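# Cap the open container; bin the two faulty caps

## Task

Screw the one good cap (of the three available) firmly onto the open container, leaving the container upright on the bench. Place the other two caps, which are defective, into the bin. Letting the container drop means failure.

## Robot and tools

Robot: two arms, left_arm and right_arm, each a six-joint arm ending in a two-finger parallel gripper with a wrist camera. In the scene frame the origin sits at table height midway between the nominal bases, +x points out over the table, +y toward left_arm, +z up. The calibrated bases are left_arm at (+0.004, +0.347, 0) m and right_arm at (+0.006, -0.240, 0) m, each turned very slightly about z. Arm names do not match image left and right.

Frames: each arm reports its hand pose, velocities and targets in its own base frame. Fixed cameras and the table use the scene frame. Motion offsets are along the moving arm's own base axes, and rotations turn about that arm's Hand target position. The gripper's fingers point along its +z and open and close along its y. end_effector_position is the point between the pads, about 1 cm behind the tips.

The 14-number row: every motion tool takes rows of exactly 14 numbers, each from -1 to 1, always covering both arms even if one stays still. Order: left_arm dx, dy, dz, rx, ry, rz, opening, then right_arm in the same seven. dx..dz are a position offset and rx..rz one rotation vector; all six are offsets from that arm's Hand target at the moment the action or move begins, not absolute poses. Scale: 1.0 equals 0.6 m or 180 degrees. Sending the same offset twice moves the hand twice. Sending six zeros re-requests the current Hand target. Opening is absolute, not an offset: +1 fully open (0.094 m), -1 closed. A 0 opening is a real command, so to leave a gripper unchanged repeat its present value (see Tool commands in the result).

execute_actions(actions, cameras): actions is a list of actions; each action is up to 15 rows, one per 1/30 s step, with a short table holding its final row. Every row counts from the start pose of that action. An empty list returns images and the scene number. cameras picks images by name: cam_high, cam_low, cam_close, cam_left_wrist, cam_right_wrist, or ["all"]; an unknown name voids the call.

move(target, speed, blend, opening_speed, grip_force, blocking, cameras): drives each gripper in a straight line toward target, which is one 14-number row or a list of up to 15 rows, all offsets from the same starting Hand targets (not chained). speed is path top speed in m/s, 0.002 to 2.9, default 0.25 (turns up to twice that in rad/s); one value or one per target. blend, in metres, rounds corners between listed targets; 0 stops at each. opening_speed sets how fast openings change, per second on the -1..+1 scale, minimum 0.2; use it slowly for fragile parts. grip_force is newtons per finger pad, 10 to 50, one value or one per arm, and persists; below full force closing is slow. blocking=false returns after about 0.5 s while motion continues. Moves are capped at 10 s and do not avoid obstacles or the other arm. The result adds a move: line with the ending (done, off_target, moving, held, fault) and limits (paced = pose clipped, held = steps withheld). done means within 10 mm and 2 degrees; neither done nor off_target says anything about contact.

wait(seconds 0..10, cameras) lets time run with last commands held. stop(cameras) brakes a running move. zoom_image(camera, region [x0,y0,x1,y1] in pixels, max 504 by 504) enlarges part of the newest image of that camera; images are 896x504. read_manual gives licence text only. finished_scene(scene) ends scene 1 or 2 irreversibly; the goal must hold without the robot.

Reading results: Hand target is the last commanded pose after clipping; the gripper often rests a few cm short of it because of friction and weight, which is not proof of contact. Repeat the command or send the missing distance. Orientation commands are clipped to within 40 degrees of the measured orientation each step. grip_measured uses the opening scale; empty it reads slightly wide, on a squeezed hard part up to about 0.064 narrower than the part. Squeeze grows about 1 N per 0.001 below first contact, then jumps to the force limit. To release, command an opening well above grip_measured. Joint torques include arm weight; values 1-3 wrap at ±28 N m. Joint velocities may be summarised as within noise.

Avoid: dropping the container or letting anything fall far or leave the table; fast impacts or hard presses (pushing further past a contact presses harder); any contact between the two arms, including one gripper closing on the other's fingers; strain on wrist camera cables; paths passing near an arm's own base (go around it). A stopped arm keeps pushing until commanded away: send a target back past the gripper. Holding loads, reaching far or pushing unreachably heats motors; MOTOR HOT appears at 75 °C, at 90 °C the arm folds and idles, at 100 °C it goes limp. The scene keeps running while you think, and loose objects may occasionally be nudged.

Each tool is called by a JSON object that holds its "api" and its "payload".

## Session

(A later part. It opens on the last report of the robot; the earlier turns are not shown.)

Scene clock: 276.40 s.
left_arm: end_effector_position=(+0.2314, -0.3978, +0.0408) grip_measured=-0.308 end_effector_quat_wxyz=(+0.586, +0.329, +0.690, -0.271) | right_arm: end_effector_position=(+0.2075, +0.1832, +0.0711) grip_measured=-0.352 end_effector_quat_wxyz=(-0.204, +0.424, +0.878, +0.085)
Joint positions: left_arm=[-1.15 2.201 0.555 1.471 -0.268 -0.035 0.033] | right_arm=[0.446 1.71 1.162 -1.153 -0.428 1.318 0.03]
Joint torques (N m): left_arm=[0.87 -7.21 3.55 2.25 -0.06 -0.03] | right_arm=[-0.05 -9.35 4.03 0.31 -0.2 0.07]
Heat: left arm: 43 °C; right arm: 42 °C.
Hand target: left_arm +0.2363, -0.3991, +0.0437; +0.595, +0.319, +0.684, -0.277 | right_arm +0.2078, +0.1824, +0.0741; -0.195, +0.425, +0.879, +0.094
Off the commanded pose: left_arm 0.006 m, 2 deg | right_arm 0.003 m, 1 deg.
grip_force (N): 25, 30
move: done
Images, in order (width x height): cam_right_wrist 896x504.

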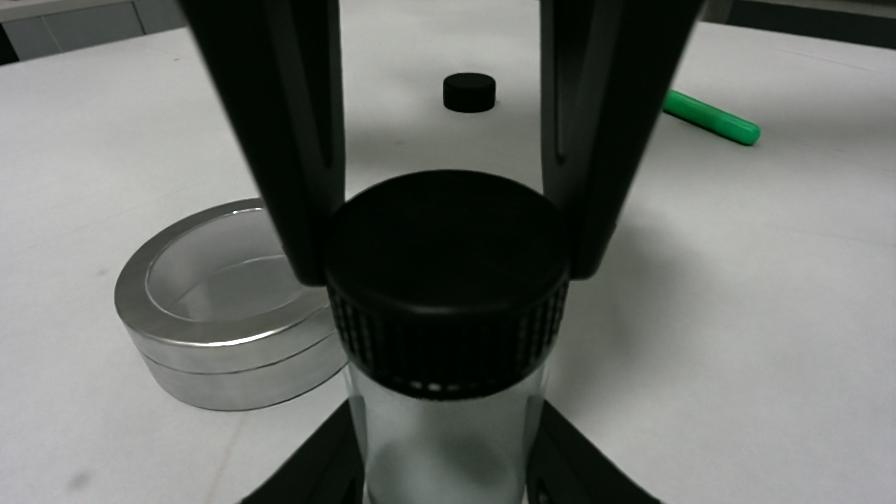

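{"api": "execute_actions", "payload": {"actions": []}}

{"api": "zoom_image", "payload": {"camera": "cam_close", "region": [365, 195, 425, 245]}}

{"api": "zoom_image", "payload": {"camera": "cam_left_wrist", "region": [370, 300, 540, 470]}}

Scene clock: 277.30 s.
left_arm: end_effector_position=(+0.2314, -0.3978, +0.0408) grip_measured=-0.308 end_effector_quat_wxyz=(+0.586, +0.329, +0.690, -0.271) | right_arm: end_effector_position=(+0.2075, +0.1832, +0.0711) grip_measured=-0.352 end_effector_quat_wxyz=(-0.204, +0.424, +0.878, +0.085)
Joint positions: left_arm=[-1.15 2.201 0.555 1.471 -0.268 -0.035 0.033] | right_arm=[0.446 1.71 1.162 -1.153 -0.428 1.318 0.03]
Joint velocities: within noise
Joint torques (N m): left_arm=[0.84 -7.23 3.54 2.25 -0.07 -0.03] | right_arm=[-0.02 -9.36 4.07 0.31 -0.21 0.06]
Heat: left arm: 44 °C; right arm: 42 °C.
Hand target: left_arm +0.2363, -0.3991, +0.0437; +0.595, +0.319, +0.684, -0.277 | right_arm +0.2078, +0.1824, +0.0741; -0.195, +0.425, +0.879, +0.094
Tool commands: left_gripper/opening=-0.4 right_gripper/opening=-0.42
Off the commanded pose: left_arm 0.006 m, 2 deg | right_arm 0.003 m, 1 deg.
grip_force (N): 25, 30

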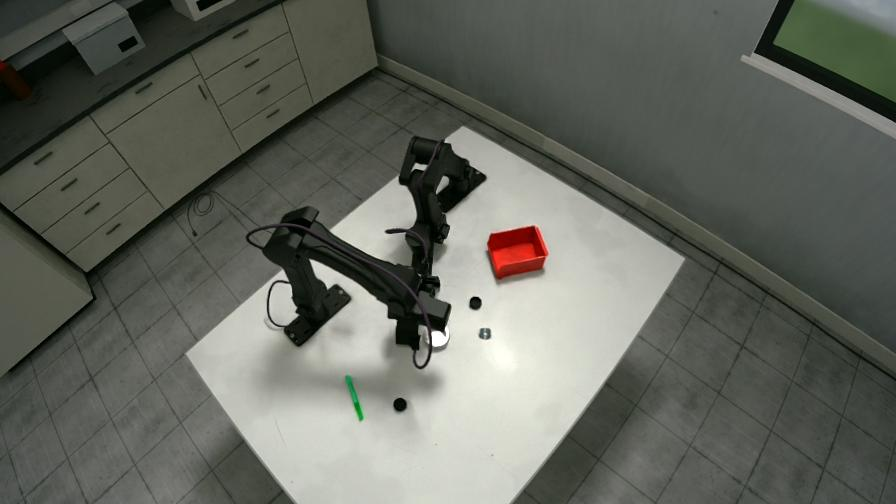

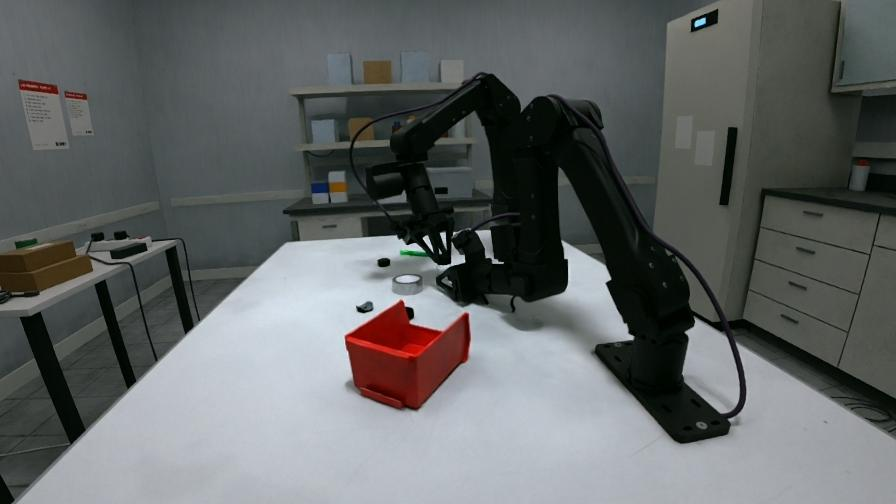

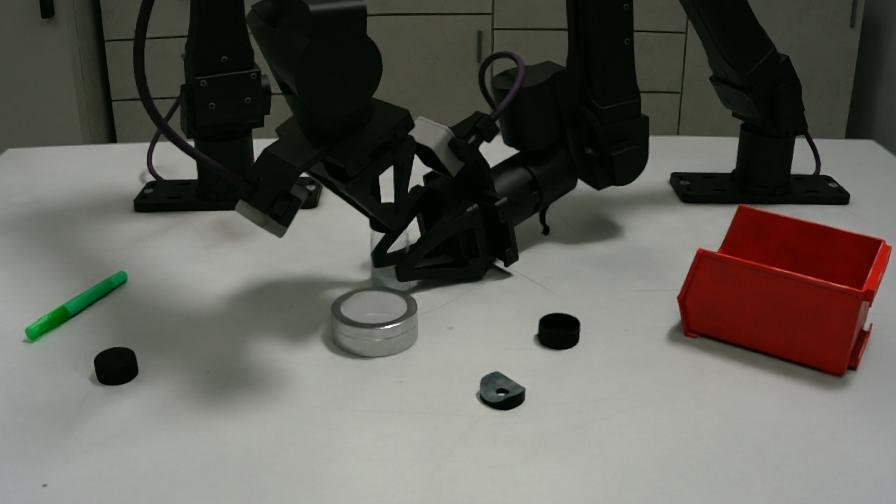

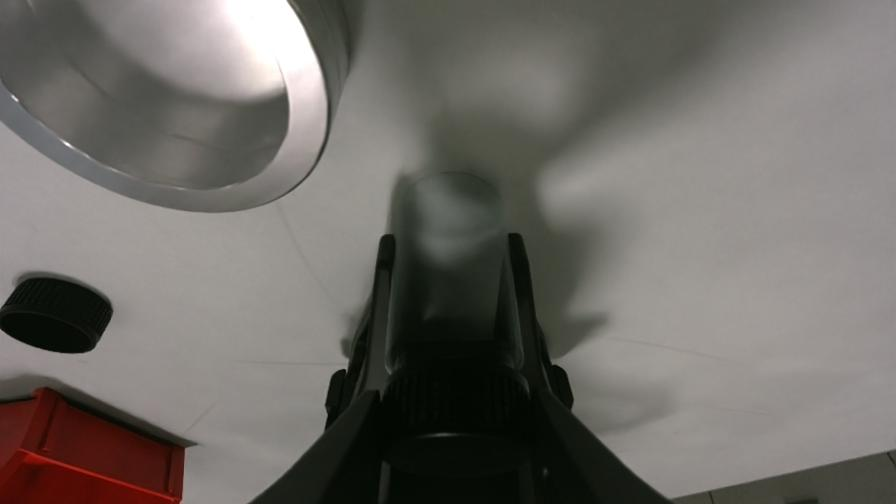

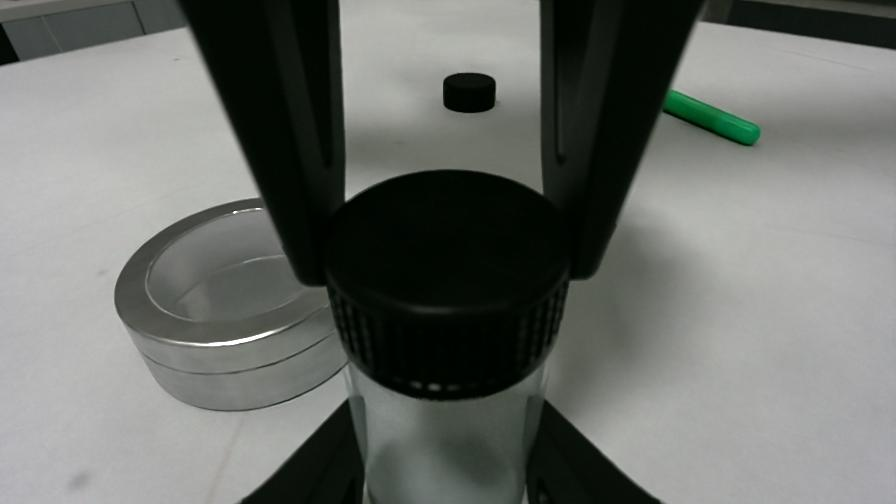

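Scaled by 8.400.

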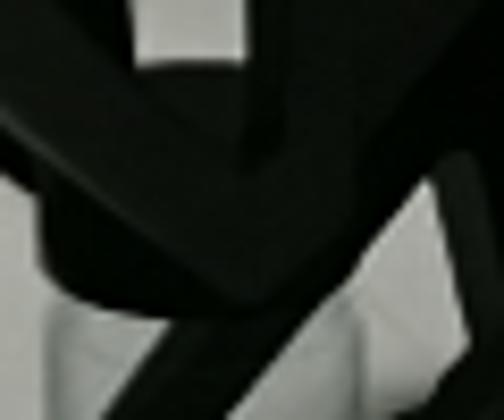

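Scaled by 2.965.

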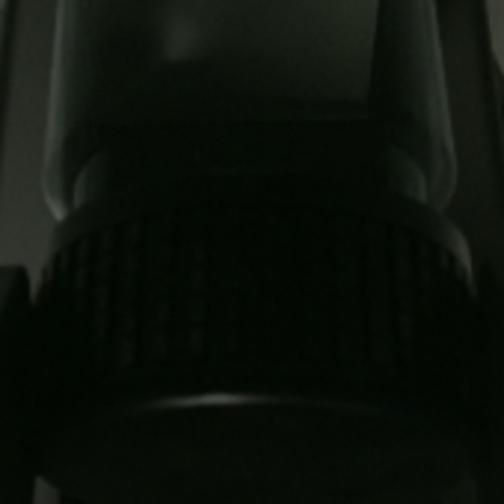

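{"api": "execute_actions", "payload": {"actions": [], "cameras": ["cam_close", "cam_left_wrist"]}}

Scene clock: 281.27 s.
left_arm: end_effector_position=(+0.2314, -0.3978, +0.0408) grip_measured=-0.308 end_effector_quat_wxyz=(+0.586, +0.329, +0.690, -0.271) | right_arm: end_effector_position=(+0.2075, +0.1832, +0.0711) grip_measured=-0.352 end_effector_quat_wxyz=(-0.204, +0.424, +0.878, +0.085)
Joint positions: left_arm=[-1.15 2.201 0.555 1.471 -0.268 -0.035 0.033] | right_arm=[0.446 1.71 1.162 -1.153 -0.428 1.318 0.03]
Joint velocities: within noise
Joint torques (N m): left_arm=[0.84 -7.23 3.52 2.25 -0.07 -0.03] | right_arm=[-0.05 -9.36 4.07 0.3 -0.2 0.05]
Heat: left arm: 44 °C; right arm: 41 °C.
Hand target: left_arm +0.2363, -0.3991, +0.0437; +0.595, +0.319, +0.684, -0.277 | right_arm +0.2078, +0.1824, +0.0741; -0.195, +0.425, +0.879, +0.094
Tool commands: left_gripper/opening=-0.4 right_gripper/opening=-0.42
Off the commanded pose: left_arm 0.006 m, 2 deg | right_arm 0.003 m, 1 deg.
grip_force (N): 25, 30
Images, in order (width x height): cam_close 896x504, cam_left_wrist 896x504.

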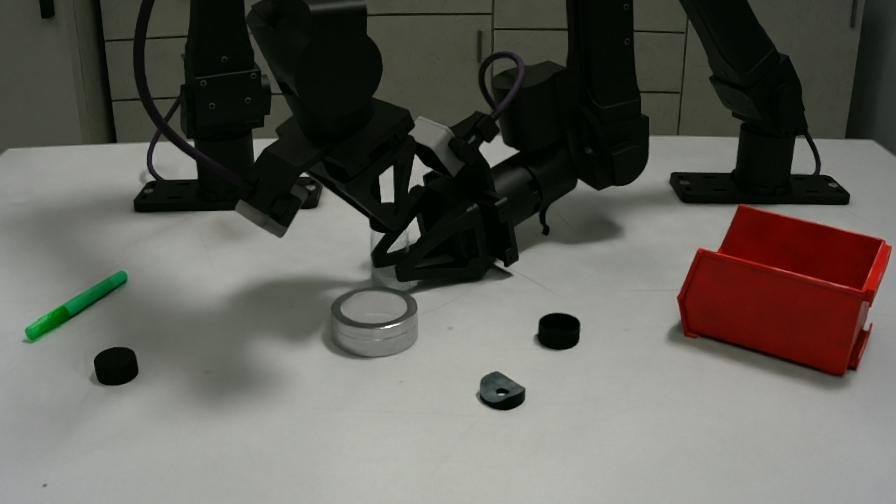

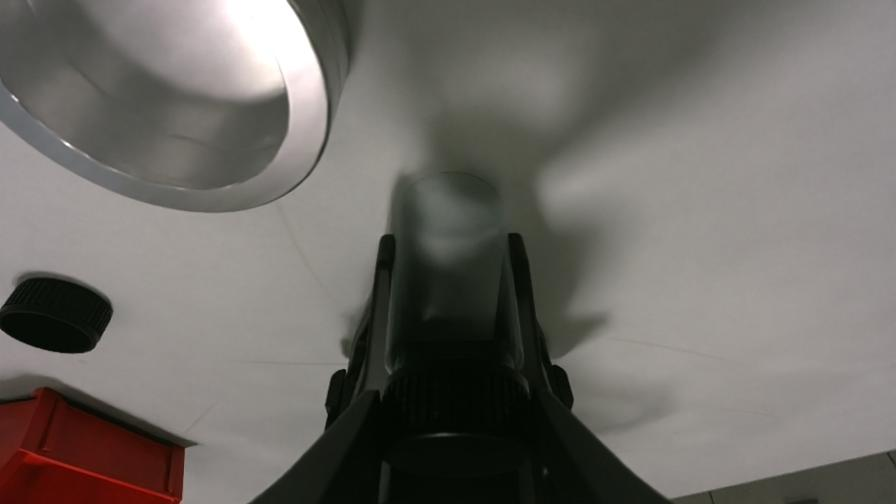

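{"api": "move", "payload": {"target": [0,0,0,0,0,0,-0.4,-0.0022,-0.001,-0.005,0,0,-0.1389,-0.42], "speed": 0.2, "cameras": ["cam_left_wrist"]}}

Scene clock: 283.53 s.
left_arm: end_effector_position=(+0.2314, -0.3978, +0.0408) grip_measured=-0.308 end_effector_quat_wxyz=(+0.586, +0.329, +0.690, -0.271) | right_arm: end_effector_position=(+0.2062, +0.1831, +0.0703) grip_measured=-0.352 end_effector_quat_wxyz=(-0.179, +0.603, +0.767, +0.127)
Joint positions: left_arm=[-1.15 2.201 0.555 1.471 -0.268 -0.035 0.033] | right_arm=[0.442 1.527 0.968 -0.939 -0.437 1.79 0.03]
Joint torques (N m): left_arm=[0.85 -7.21 3.51 2.25 -0.07 -0.03] | right_arm=[0.21 -7.51 4.16 0.66 -0.13 0.15]
Heat: left arm: 44 °C; right arm: 41 °C.
Hand target: left_arm +0.2363, -0.3991, +0.0437; +0.595, +0.319, +0.684, -0.277 | right_arm +0.2065, +0.1818, +0.0712; -0.170, +0.605, +0.766, +0.134
Off the commanded pose: left_arm 0.006 m, 2 deg | right_arm 0.002 m, 1 deg.
grip_force (N): 25, 30
move: done
Images, in order (width x height): cam_left_wrist 896x504.

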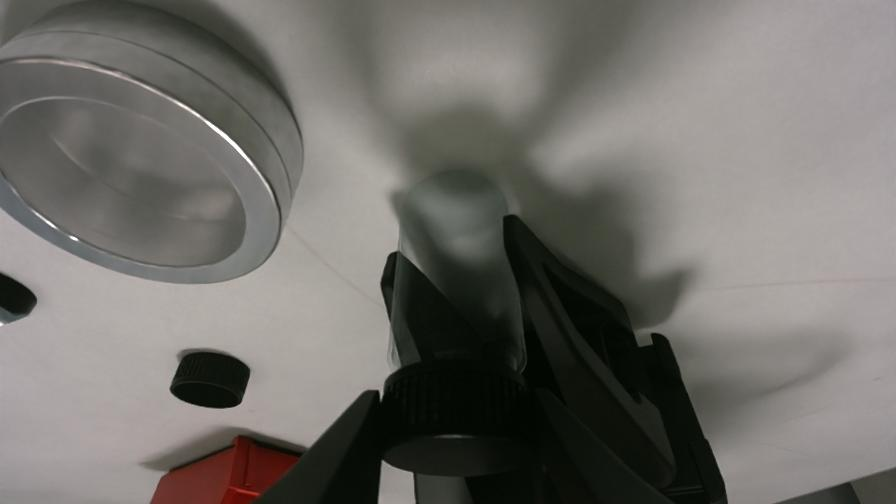

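{"api": "move", "payload": {"target": [[0,0,0,0,0,0,-0.4,0,0,0,0,0,0,0.0],[0,0,0,0,0,0,-0.4,0.005,0.0062,0.0005,0.0339,0.0318,0.3333,0.0]], "speed": 0.3, "cameras": ["cam_left_wrist"]}}

Scene clock: 288.47 s.
left_arm: end_effector_position=(+0.2314, -0.3978, +0.0408) grip_measured=-0.308 end_effector_quat_wxyz=(+0.586, +0.329, +0.690, -0.271) | right_arm: end_effector_position=(+0.2070, +0.1835, +0.0704) grip_measured=-0.003 end_effector_quat_wxyz=(-0.279, +0.143, +0.948, +0.046)
Joint positions: left_arm=[-1.15 2.201 0.555 1.471 -0.268 -0.035 0.033] | right_arm=[0.469 1.983 1.442 -1.459 -0.393 0.682 0.047]
Joint torques (N m): left_arm=[0.85 -7.23 3.54 2.25 -0.07 -0.03] | right_arm=[0.64 -7.35 7.43 -0.45 -0.12 -0.02]
Heat: left arm: 44 °C; right arm: 41 °C.
Hand target: left_arm +0.2363, -0.3991, +0.0437; +0.595, +0.319, +0.684, -0.277 | right_arm +0.2095, +0.1855, +0.0715; -0.281, +0.137, +0.949, +0.041
Off the commanded pose: left_arm 0.006 m, 2 deg | right_arm 0.003 m, 1 deg.
grip_force (N): 25, 30
move: done
Images, in order (width x height): cam_left_wrist 896x504.

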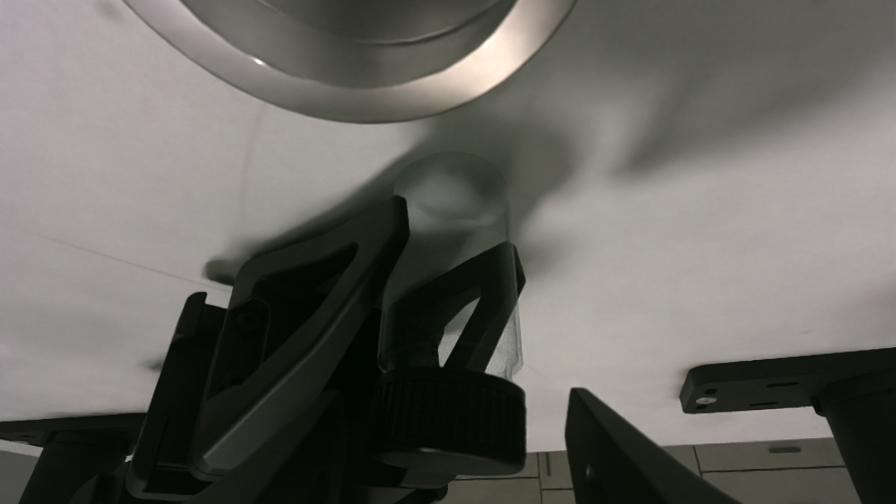

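{"api": "move", "payload": {"target": [0,0,0,0,0,0,-0.4,0,0,0,0,0,0,-0.42], "opening_speed": 0.8, "cameras": []}}

{"api": "move", "payload": {"target": [0,0,0,0,0,0,-0.4,-0.005,-0.002,-0.005,0,0,-0.3889,-0.42], "speed": 0.3, "cameras": ["cam_left_wrist"]}}

Scene clock: 290.20 s.
left_arm: end_effector_position=(+0.2310, -0.3988, +0.0413) grip_measured=-0.308 end_effector_quat_wxyz=(+0.585, +0.330, +0.689, -0.273) | right_arm: end_effector_position=(+0.2069, +0.1836, +0.0705) grip_measured=-0.341 end_effector_quat_wxyz=(-0.280, +0.143, +0.948, +0.046)
Joint positions: left_arm=[-1.15 2.201 0.557 1.471 -0.264 -0.035 0.032] | right_arm=[0.469 1.983 1.442 -1.46 -0.393 0.681 0.031]
Joint torques (N m): left_arm=[0.84 -7.23 3.4 2.25 -0.1 -0.03] | right_arm=[0.62 -7.34 7.41 -0.48 -0.12 -0.06]
Heat: left arm: 44 °C; right arm: 41 °C.
Hand target: left_arm +0.2363, -0.3991, +0.0437; +0.595, +0.319, +0.684, -0.277 | right_arm +0.2095, +0.1855, +0.0715; -0.281, +0.137, +0.949, +0.041
Off the commanded pose: left_arm 0.006 m, 2 deg | right_arm 0.003 m, 1 deg.
grip_force (N): 25, 30
move: done
No camera images: "cameras" was empty.

Scene clock: 293.13 s.
left_arm: end_effector_position=(+0.2299, -0.3997, +0.0412) grip_measured=-0.308 end_effector_quat_wxyz=(+0.584, +0.332, +0.688, -0.275) | right_arm: end_effector_position=(+0.2051, +0.1838, +0.0686) grip_measured=-0.346 end_effector_quat_wxyz=(-0.217, +0.650, +0.703, +0.188)
Joint positions: left_arm=[-1.15 2.201 0.557 1.471 -0.256 -0.035 0.032] | right_arm=[0.371 1.44 0.827 -0.789 -0.561 1.913 0.031]
Joint torques (N m): left_arm=[0.85 -7.2 3.38 2.25 -0.18 -0.04] | right_arm=[0.87 -6.38 4.29 0.9 -0.14 0.4]
Heat: left arm: 44 °C; right arm: 42 °C.
Hand target: left_arm +0.2363, -0.3991, +0.0437; +0.595, +0.319, +0.684, -0.277 | right_arm +0.2064, +0.1843, +0.0684; -0.207, +0.657, +0.699, +0.194
Off the commanded pose: left_arm 0.007 m, 2 deg | right_arm 0.001 m, 2 deg.
grip_force (N): 25, 30
move: done
Images, in order (width x height): cam_left_wrist 896x504.

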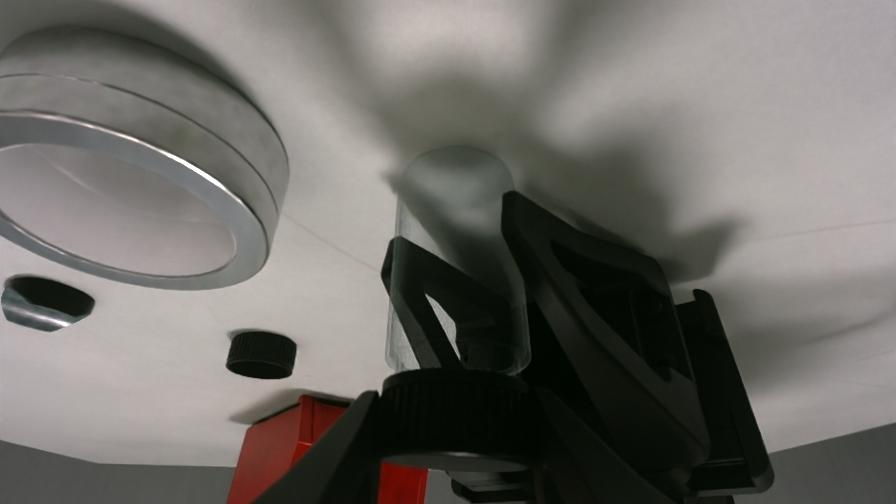

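{"api": "move", "payload": {"target": [[0,0,0,0,0,0,-0.4,0,0,0,0,0,0,0.0],[0,0,0,0,0,0,-0.4,0.0048,0.0037,0.0027,0,0,0.3889,0.0],[0,0,0,0,0,0,-0.4,0.0048,0.0037,0.0027,0,0,0.3889,-0.42]], "speed": 0.4, "cameras": ["cam_left_wrist"]}}

Scene clock: 299.03 s.
left_arm: end_effector_position=(+0.2308, -0.3990, +0.0413) grip_measured=-0.308 end_effector_quat_wxyz=(+0.585, +0.330, +0.688, -0.273) | right_arm: end_effector_position=(+0.2066, +0.1847, +0.0692) grip_measured=-0.341 end_effector_quat_wxyz=(-0.280, +0.142, +0.948, +0.046)
Joint positions: left_arm=[-1.15 2.201 0.557 1.471 -0.262 -0.035 0.032] | right_arm=[0.473 1.986 1.44 -1.455 -0.394 0.684 0.031]
Joint torques (N m): left_arm=[0.84 -7.25 3.38 2.25 -0.12 -0.03] | right_arm=[0.51 -7.35 7.36 -0.49 -0.13 -0.06]
Heat: left arm: 44 °C; right arm: 41 °C.
Hand target: left_arm +0.2363, -0.3990, +0.0437; +0.595, +0.319, +0.684, -0.277 | right_arm +0.2094, +0.1866, +0.0701; -0.281, +0.137, +0.949, +0.041
Off the commanded pose: left_arm 0.006 m, 2 deg | right_arm 0.003 m, 1 deg.
grip_force (N): 25, 30
move: done
Images, in order (width x height): cam_left_wrist 896x504.

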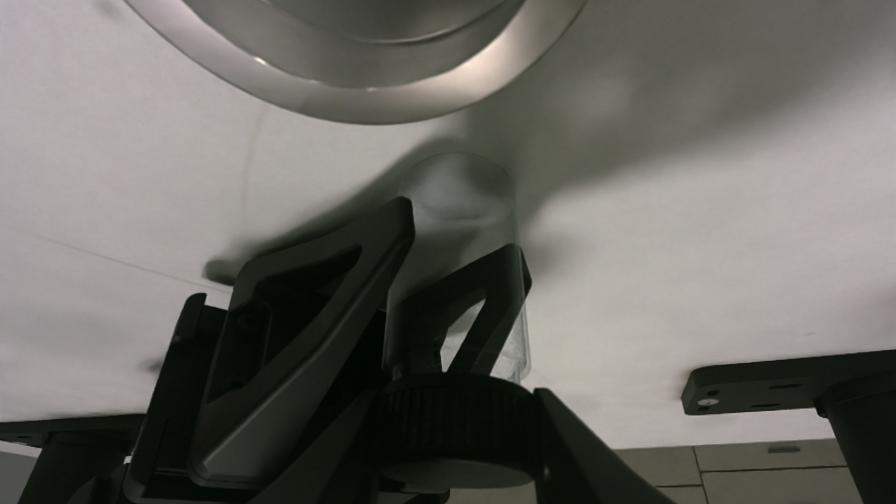

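{"api": "zoom_image", "payload": {"camera": "cam_left_wrist", "region": [340, 320, 580, 500]}}

{"api": "move", "payload": {"target": [0,0,0,0,0,0,-0.4,-0.005,-0.0035,-0.0042,0,0,-0.3889,-0.42], "speed": 0.3, "cameras": ["cam_left_wrist"]}}

Scaled by 2.100.

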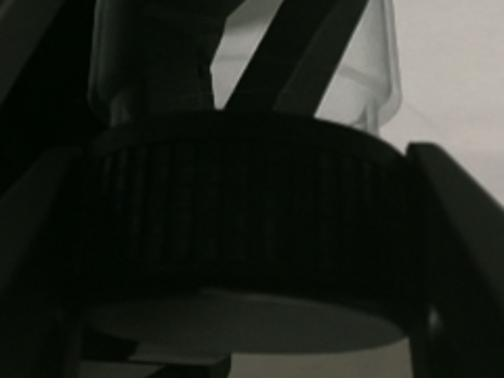

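Scene clock: 302.17 s.
left_arm: end_effector_position=(+0.2304, -0.3993, +0.0413) grip_measured=-0.308 end_effector_quat_wxyz=(+0.585, +0.332, +0.688, -0.273) | right_arm: end_effector_position=(+0.2068, +0.1860, +0.0669) grip_measured=-0.344 end_effector_quat_wxyz=(-0.220, +0.656, +0.696, +0.190)
Joint positions: left_arm=[-1.15 2.201 0.557 1.471 -0.26 -0.032 0.032] | right_arm=[0.374 1.447 0.822 -0.767 -0.565 1.937 0.031]
Joint torques (N m): left_arm=[0.83 -7.24 3.37 2.25 -0.14 -0.06] | right_arm=[0.73 -7.04 4.49 0.75 -0.08 0.12]
Heat: left arm: 44 °C; right arm: 41 °C.
Hand target: left_arm +0.2363, -0.3991, +0.0437; +0.595, +0.319, +0.684, -0.277 | right_arm +0.2064, +0.1845, +0.0676; -0.206, +0.657, +0.699, +0.194
Off the commanded pose: left_arm 0.006 m, 2 deg | right_arm 0.002 m, 2 deg.
grip_force (N): 25, 30
move: done
Images, in order (width x height): cam_left_wrist 896x504.

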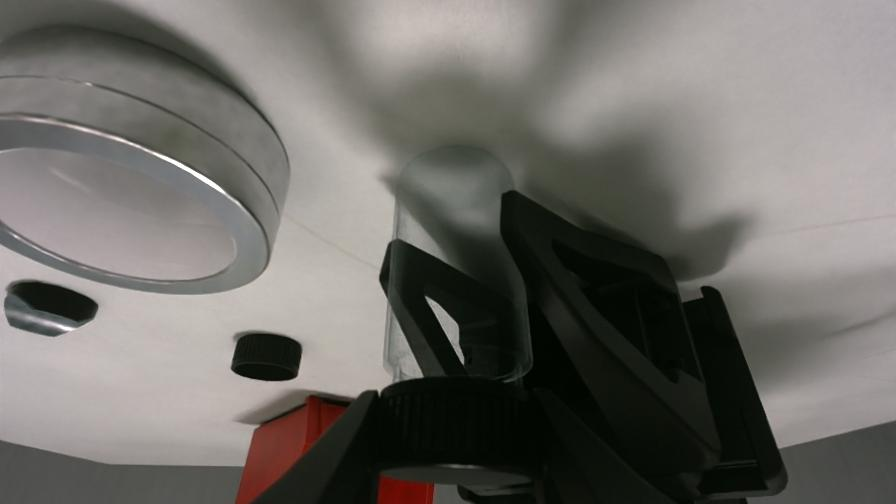

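{"api": "move", "payload": {"target": [[0,0,0,0,0,0,-0.4,0,0,0,0,0,0,0.0],[0,0,0,0,0,0,-0.4,0.0067,0.0033,0.006,0,0,0.3889,0.0],[0,0,0,0,0,0,-0.4,0.0067,0.0033,0.006,0,0,0.3889,-0.42],[0,0,0,0,0,0,-0.4,0.0007,-0.0033,0.0027,0,0,0,-0.42]], "speed": 0.45, "cameras": ["cam_left_wrist"]}}

Scene clock: 311.73 s.
left_arm: end_effector_position=(+0.2304, -0.3993, +0.0412) grip_measured=-0.308 end_effector_quat_wxyz=(+0.585, +0.332, +0.688, -0.274) | right_arm: end_effector_position=(+0.2070, +0.1837, +0.0678) grip_measured=-0.343 end_effector_quat_wxyz=(-0.219, +0.656, +0.697, +0.189)
Joint positions: left_arm=[-1.15 2.201 0.557 1.471 -0.259 -0.032 0.032] | right_arm=[0.365 1.446 0.826 -0.78 -0.565 1.926 0.031]
Joint torques (N m): left_arm=[0.85 -7.24 3.37 2.25 -0.16 -0.07] | right_arm=[0.72 -7.15 4.55 0.74 -0.09 0.11]
Heat: left arm: 45 °C; right arm: 41 °C.
Hand target: left_arm +0.2363, -0.3990, +0.0437; +0.595, +0.319, +0.684, -0.277 | right_arm +0.2068, +0.1824, +0.0692; -0.206, +0.657, +0.699, +0.194
Off the commanded pose: left_arm 0.006 m, 2 deg | right_arm 0.002 m, 2 deg.
grip_force (N): 25, 30
move: done
Images, in order (width x height): cam_left_wrist 896x504.

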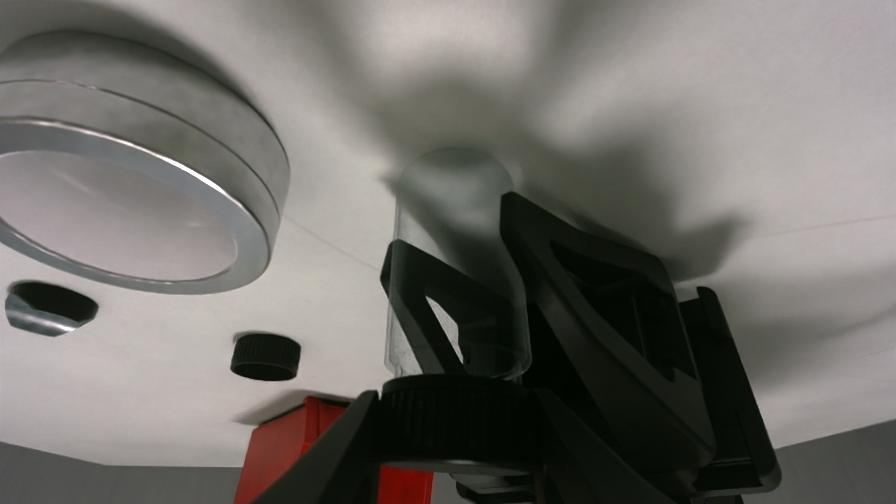

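{"api": "zoom_image", "payload": {"camera": "cam_left_wrist", "region": [340, 320, 580, 500]}}

{"api": "zoom_image", "payload": {"camera": "cam_left_wrist", "region": [370, 350, 540, 410]}}

Scaled by 2.100.

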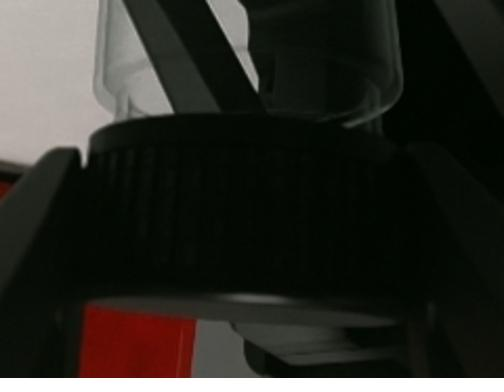

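Scaled by 2.965.

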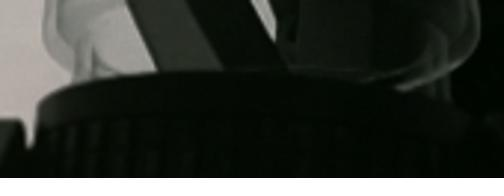

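{"api": "move", "payload": {"target": [0,0,0,0,0,0,-0.4,0,0.0015,0.0167,0,0,0,-0.42], "speed": 0.05, "cameras": ["cam_left_wrist"]}}

Scene clock: 315.03 s.
left_arm: end_effector_position=(+0.2304, -0.3993, +0.0412) grip_measured=-0.308 end_effector_quat_wxyz=(+0.585, +0.332, +0.688, -0.274) | right_arm: end_effector_position=(+0.2054, +0.1827, +0.0685) grip_measured=-0.343 end_effector_quat_wxyz=(-0.216, +0.659, +0.696, +0.186)
Joint positions: left_arm=[-1.15 2.201 0.557 1.471 -0.259 -0.032 0.032] | right_arm=[0.37 1.437 0.826 -0.789 -0.555 1.935 0.031]
Joint torques (N m): left_arm=[0.85 -7.24 3.38 2.25 -0.15 -0.07] | right_arm=[0.68 -7.64 7.01 0.46 -0.19 0.11]
Heat: left arm: 45 °C; right arm: 41 °C.
Hand target: left_arm +0.2363, -0.3991, +0.0437; +0.595, +0.319, +0.684, -0.277 | right_arm +0.2067, +0.1834, +0.0792; -0.206, +0.657, +0.699, +0.194
Off the commanded pose: left_arm 0.006 m, 2 deg | right_arm 0.011 m, 2 deg.
grip_force (N): 25, 30
move: off_target (right_arm)
Images, in order (width x height): cam_left_wrist 896x504.

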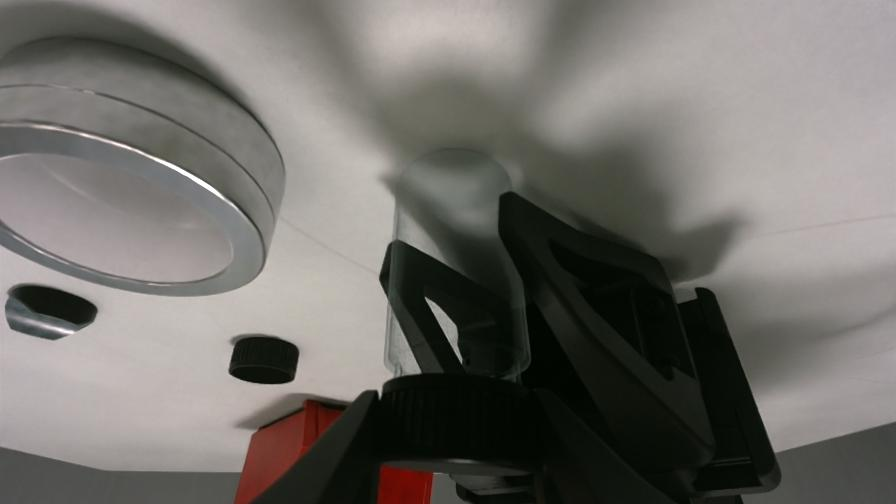

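{"api": "move", "payload": {"target": [0,0,0,0,0,0,-0.4,0,0,0.0133,0,0,0,-0.42], "speed": 0.04, "cameras": ["cam_left_wrist"]}}

Scene clock: 316.27 s.
left_arm: end_effector_position=(+0.2304, -0.3993, +0.0412) grip_measured=-0.308 end_effector_quat_wxyz=(+0.585, +0.332, +0.688, -0.274) | right_arm: end_effector_position=(+0.2048, +0.1824, +0.0733) grip_measured=-0.343 end_effector_quat_wxyz=(-0.215, +0.659, +0.696, +0.186)
Joint positions: left_arm=[-1.15 2.201 0.557 1.471 -0.259 -0.032 0.032] | right_arm=[0.37 1.425 0.836 -0.809 -0.554 1.936 0.031]
Joint torques (N m): left_arm=[0.87 -7.23 3.37 2.25 -0.15 -0.07] | right_arm=[0.73 -7.42 8.29 0.35 -0.21 0.11]
Heat: left arm: 45 °C; right arm: 41 °C.
Hand target: left_arm +0.2363, -0.3990, +0.0437; +0.595, +0.319, +0.684, -0.277 | right_arm +0.2068, +0.1834, +0.0872; -0.206, +0.657, +0.699, +0.194
Off the commanded pose: left_arm 0.006 m, 2 deg | right_arm 0.014 m, 1 deg.
grip_force (N): 25, 30
move: off_target (right_arm)
Images, in order (width x height): cam_left_wrist 896x504.

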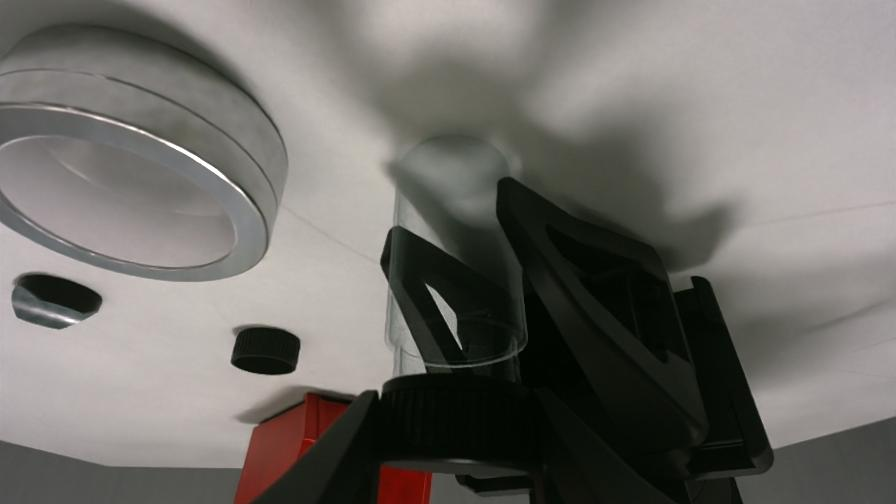

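{"api": "zoom_image", "payload": {"camera": "cam_left_wrist", "region": [370, 330, 550, 480]}}

Scaled by 2.800.

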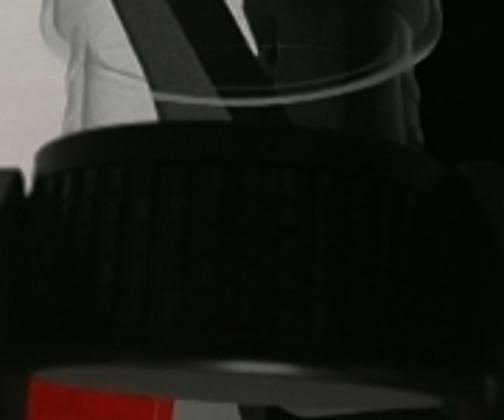

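{"api": "move", "payload": {"target": [0,0,0,0,0,0,-0.4,0.001,-0.001,-0.0333,0,0,0,-0.42], "speed": 0.06, "grip_force": [40, 40], "cameras": ["cam_left_wrist"]}}

Scene clock: 319.20 s.
left_arm: end_effector_position=(+0.2306, -0.3992, +0.0413) grip_measured=-0.319 end_effector_quat_wxyz=(+0.585, +0.332, +0.688, -0.273) | right_arm: end_effector_position=(+0.2064, +0.1829, +0.0696) grip_measured=-0.352 end_effector_quat_wxyz=(-0.212, +0.657, +0.697, +0.193)
Joint positions: left_arm=[-1.15 2.201 0.557 1.471 -0.261 -0.032 0.032] | right_arm=[0.37 1.425 0.818 -0.776 -0.554 1.936 0.03]
Joint torques (N m): left_arm=[0.85 -7.24 3.4 2.25 -0.14 -0.07] | right_arm=[0.36 -4.62 4.86 0.83 -0.2 0.04]
Heat: left arm: 45 °C; right arm: 41 °C.
Hand target: left_arm +0.2363, -0.3990, +0.0437; +0.595, +0.319, +0.684, -0.277 | right_arm +0.2073, +0.1828, +0.0672; -0.206, +0.657, +0.699, +0.194
Off the commanded pose: left_arm 0.006 m, 2 deg | right_arm 0.003 m, 1 deg.
grip_force (N): 40, 40
move: done
Images, in order (width x height): cam_left_wrist 896x504.

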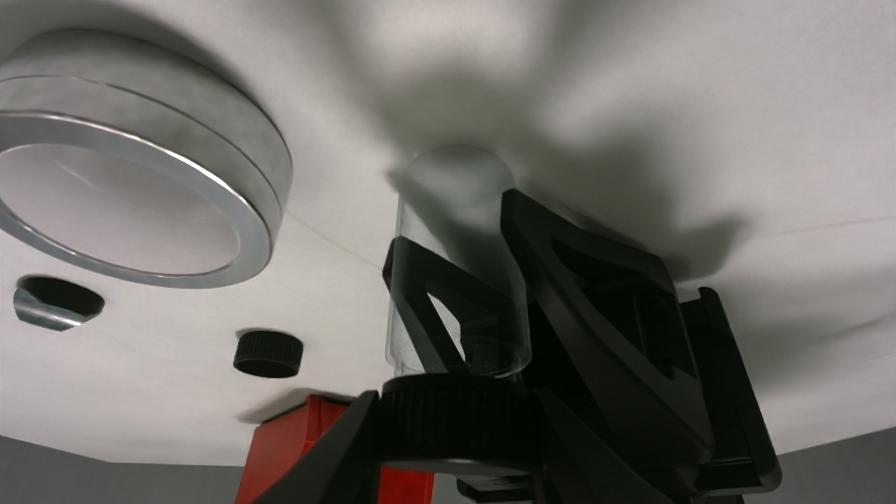

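{"api": "move", "payload": {"target": [[0,0,0,0,0,0,-0.4,0,0,0,0,0,0,0.0],[0,0,0,0,0,0,-0.4,0.0052,0.0062,0.0067,0,0,0.3889,0.0],[0,0,0,0,0,0,-0.4,0.0052,0.0062,0.0067,0,0,0.3889,-0.44],[0,0,0,0,0,0,-0.4,0,0,0,0,0,0,-0.44]], "speed": 0.45, "cameras": ["cam_left_wrist"]}}

Scene clock: 326.47 s.
left_arm: end_effector_position=(+0.2308, -0.3991, +0.0412) grip_measured=-0.319 end_effector_quat_wxyz=(+0.585, +0.332, +0.688, -0.273) | right_arm: end_effector_position=(+0.2078, +0.1854, +0.0682) grip_measured=-0.352 end_effector_quat_wxyz=(-0.222, +0.655, +0.696, +0.193)
Joint positions: left_arm=[-1.149 2.201 0.557 1.471 -0.259 -0.032 0.032] | right_arm=[0.366 1.447 0.825 -0.771 -0.573 1.927 0.03]
Joint torques (N m): left_arm=[0.72 -7.23 3.38 2.25 -0.16 -0.06] | right_arm=[0.68 -6.74 4.31 0.78 -0.02 0.17]
Heat: left arm: 45 °C; right arm: 41 °C.
Hand target: left_arm +0.2363, -0.3991, +0.0437; +0.595, +0.319, +0.684, -0.277 | right_arm +0.2074, +0.1828, +0.0673; -0.206, +0.657, +0.699, +0.194
Off the commanded pose: left_arm 0.006 m, 2 deg | right_arm 0.003 m, 2 deg.
grip_force (N): 40, 40
move: done
Images, in order (width x height): cam_left_wrist 896x504.

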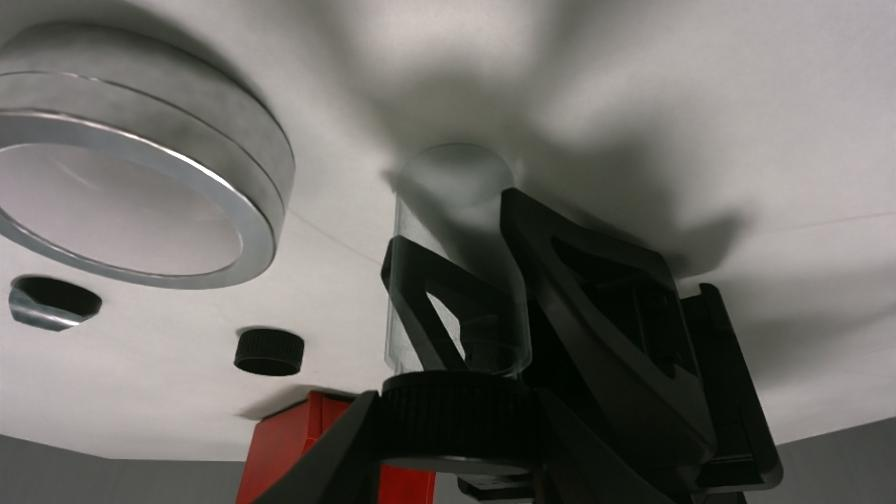

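{"api": "move", "payload": {"target": [[0,0,0,0,0,0,-0.4,0,0,0.06,0,0,0,-0.44],[0,0,0,0,0,0,-0.4,0.0833,0.0033,0.0633,0,0,0,-0.44],[0,0,0,0,0,0,-0.4,0.1177,0.1067,0.0383,-0.0353,-0.0313,0.424,-0.44]], "speed": [0.08,0.2,0.25], "blend": [0.008,0.02,0], "cameras": ["cam_close","cam_left_wrist"]}}

Scene clock: 342.03 s.
left_arm: end_effector_position=(+0.2311, -0.3989, +0.0413) grip_measured=-0.319 end_effector_quat_wxyz=(+0.586, +0.331, +0.688, -0.273) | right_arm: end_effector_position=(+0.2754, +0.2451, +0.0907) grip_measured=-0.352 end_effector_quat_wxyz=(-0.196, +0.095, +0.975, +0.042)
Joint positions: left_arm=[-1.149 2.201 0.557 1.471 -0.261 -0.032 0.032] | right_arm=[0.576 2.202 1.933 -1.565 -0.308 0.728 0.03]
Joint torques (N m): left_arm=[0.73 -7.23 3.38 2.25 -0.13 -0.06] | right_arm=[0.43 -9.43 7.97 -0.22 -0.06 -0.05]
Heat: left arm: 46 °C; right arm: 40 °C.
Hand target: left_arm +0.2363, -0.3990, +0.0437; +0.595, +0.319, +0.684, -0.277 | right_arm +0.2779, +0.2468, +0.0901; -0.216, +0.085, +0.972, +0.019
Off the commanded pose: left_arm 0.006 m, 2 deg | right_arm 0.003 m, 4 deg.
joint sent to its limit (right arm) — joint 4 (wrist pitch), lower limit. The joint targets are off in orientation, not in position.
grip_force (N): 40, 40
move: off_target (right_arm)
Images, in order (width x height): cam_close 896x504, cam_left_wrist 896x504.

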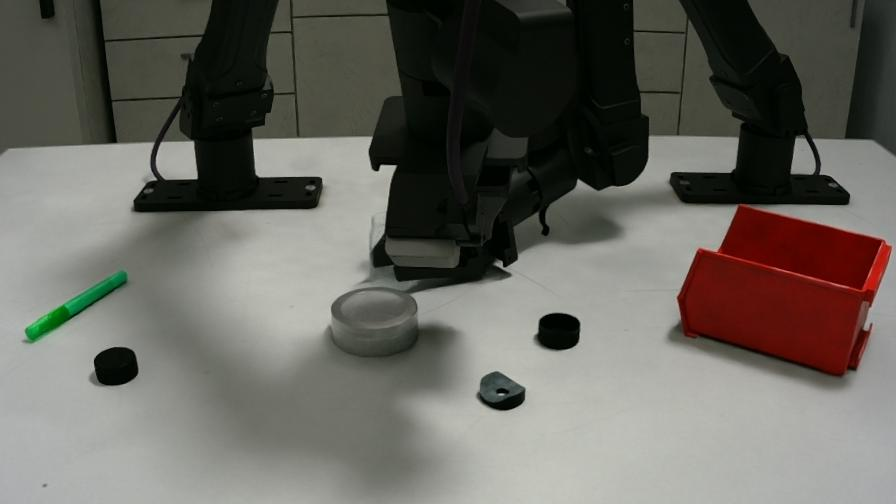

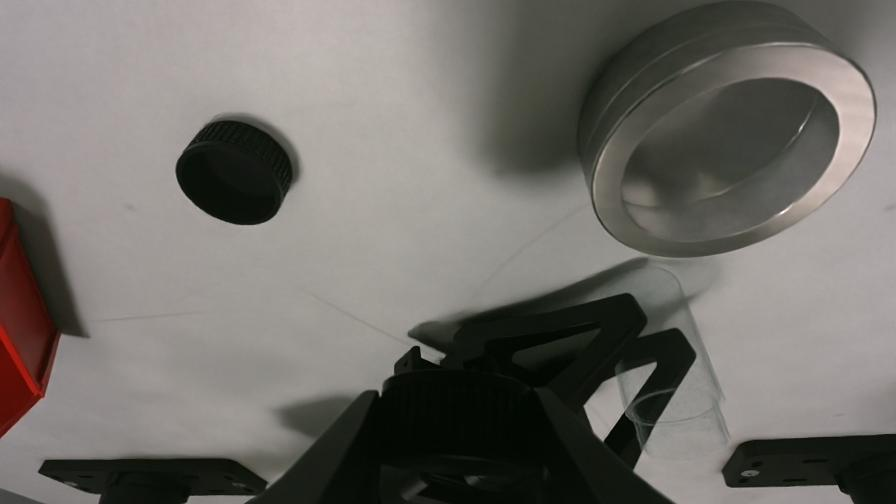

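{"api": "zoom_image", "payload": {"camera": "cam_left_wrist", "region": [590, 340, 750, 470]}}

{"api": "zoom_image", "payload": {"camera": "cam_left_wrist", "region": [160, 90, 310, 240]}}

Scaled by 3.150.

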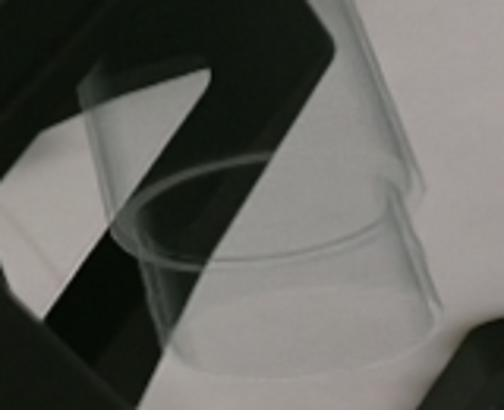

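Scaled by 3.360.

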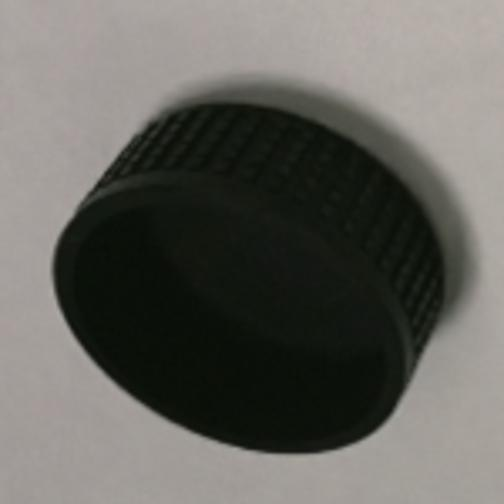

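{"api": "move", "payload": {"target": [0,0,0,0,0,0,-0.4,0,0,-0.11,0,0,0,-0.44], "speed": 0.15, "cameras": ["cam_close","cam_left_wrist"]}}

Scene clock: 344.07 s.
left_arm: end_effector_position=(+0.2311, -0.3989, +0.0413) grip_measured=-0.319 end_effector_quat_wxyz=(+0.586, +0.331, +0.688, -0.273) | right_arm: end_effector_position=(+0.2772, +0.2452, +0.0297) grip_measured=-0.352 end_effector_quat_wxyz=(-0.219, +0.091, +0.971, +0.022)
Joint positions: left_arm=[-1.149 2.201 0.557 1.471 -0.261 -0.032 0.032] | right_arm=[0.576 2.314 1.857 -1.444 -0.303 0.712 0.03]
Joint torques (N m): left_arm=[0.73 -7.24 3.4 2.25 -0.14 -0.06] | right_arm=[0.57 -11.02 4.89 -0.04 -0.08 -0.05]
Heat: left arm: 46 °C; right arm: 41 °C.
Hand target: left_arm +0.2363, -0.3990, +0.0437; +0.595, +0.319, +0.684, -0.277 | right_arm +0.2780, +0.2468, +0.0242; -0.216, +0.085, +0.972, +0.019
Off the commanded pose: left_arm 0.006 m, 2 deg | right_arm 0.006 m, 1 deg.
grip_force (N): 40, 40
move: done
Images, in order (width x height): cam_close 896x504, cam_left_wrist 896x504.

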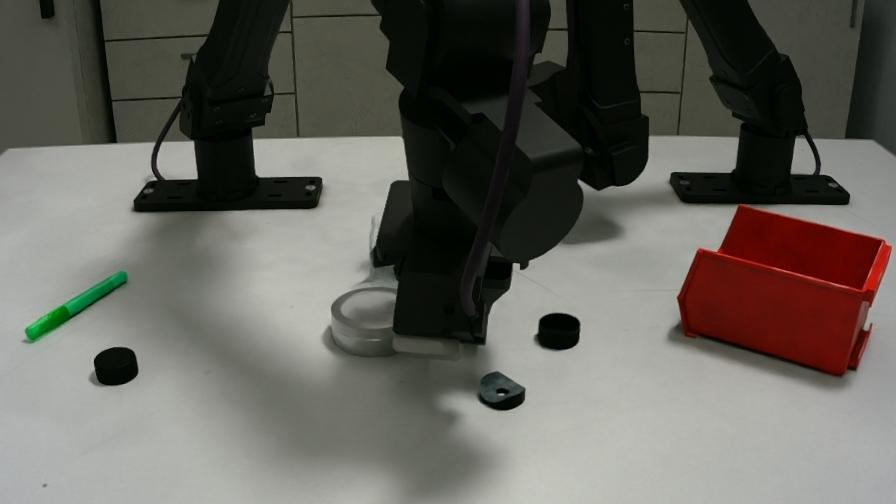

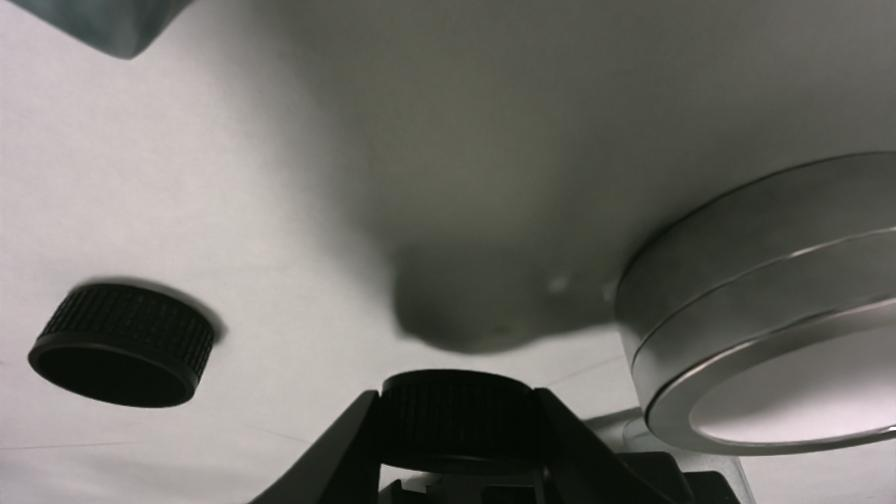

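{"api": "move", "payload": {"target": [0,0,0,0,0,0,-0.4,0,0,-0.0217,0,0,0,-0.44], "speed": 0.06, "cameras": ["cam_left_wrist"]}}

Scene clock: 345.23 s.
left_arm: end_effector_position=(+0.2311, -0.3989, +0.0413) grip_measured=-0.319 end_effector_quat_wxyz=(+0.586, +0.331, +0.688, -0.273) | right_arm: end_effector_position=(+0.2798, +0.2469, +0.0225) grip_measured=-0.352 end_effector_quat_wxyz=(-0.212, +0.090, +0.973, +0.027)
Joint positions: left_arm=[-1.149 2.201 0.557 1.471 -0.261 -0.032 0.032] | right_arm=[0.576 2.314 1.833 -1.402 -0.303 0.712 0.03]
Joint torques (N m): left_arm=[0.75 -7.23 3.38 2.24 -0.13 -0.07] | right_arm=[0.58 -9.8 4.38 0.01 -0.09 -0.05]
Heat: left arm: 46 °C; right arm: 41 °C.
Hand target: left_arm +0.2363, -0.3990, +0.0437; +0.595, +0.319, +0.684, -0.277 | right_arm +0.2780, +0.2469, +0.0112; -0.216, +0.085, +0.972, +0.019
Off the commanded pose: left_arm 0.006 m, 2 deg | right_arm 0.011 m, 1 deg.
grip_force (N): 40, 40
move: off_target (right_arm)
Images, in order (width x height): cam_left_wrist 896x504.

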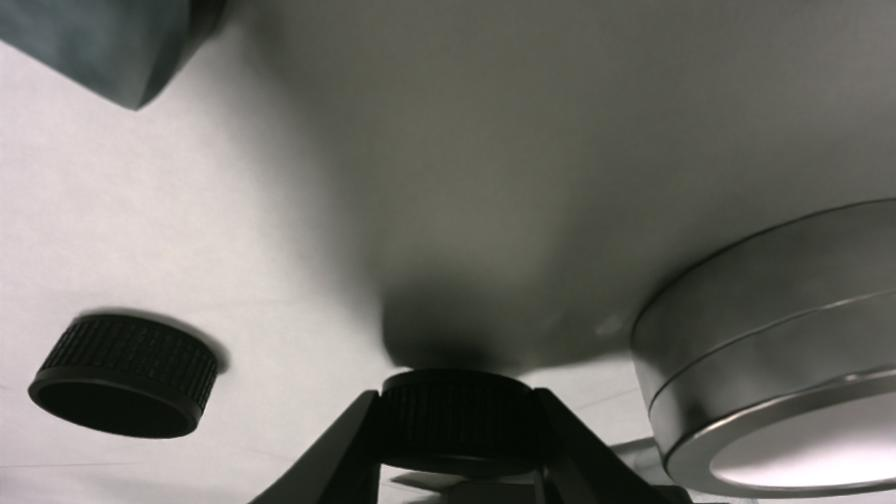

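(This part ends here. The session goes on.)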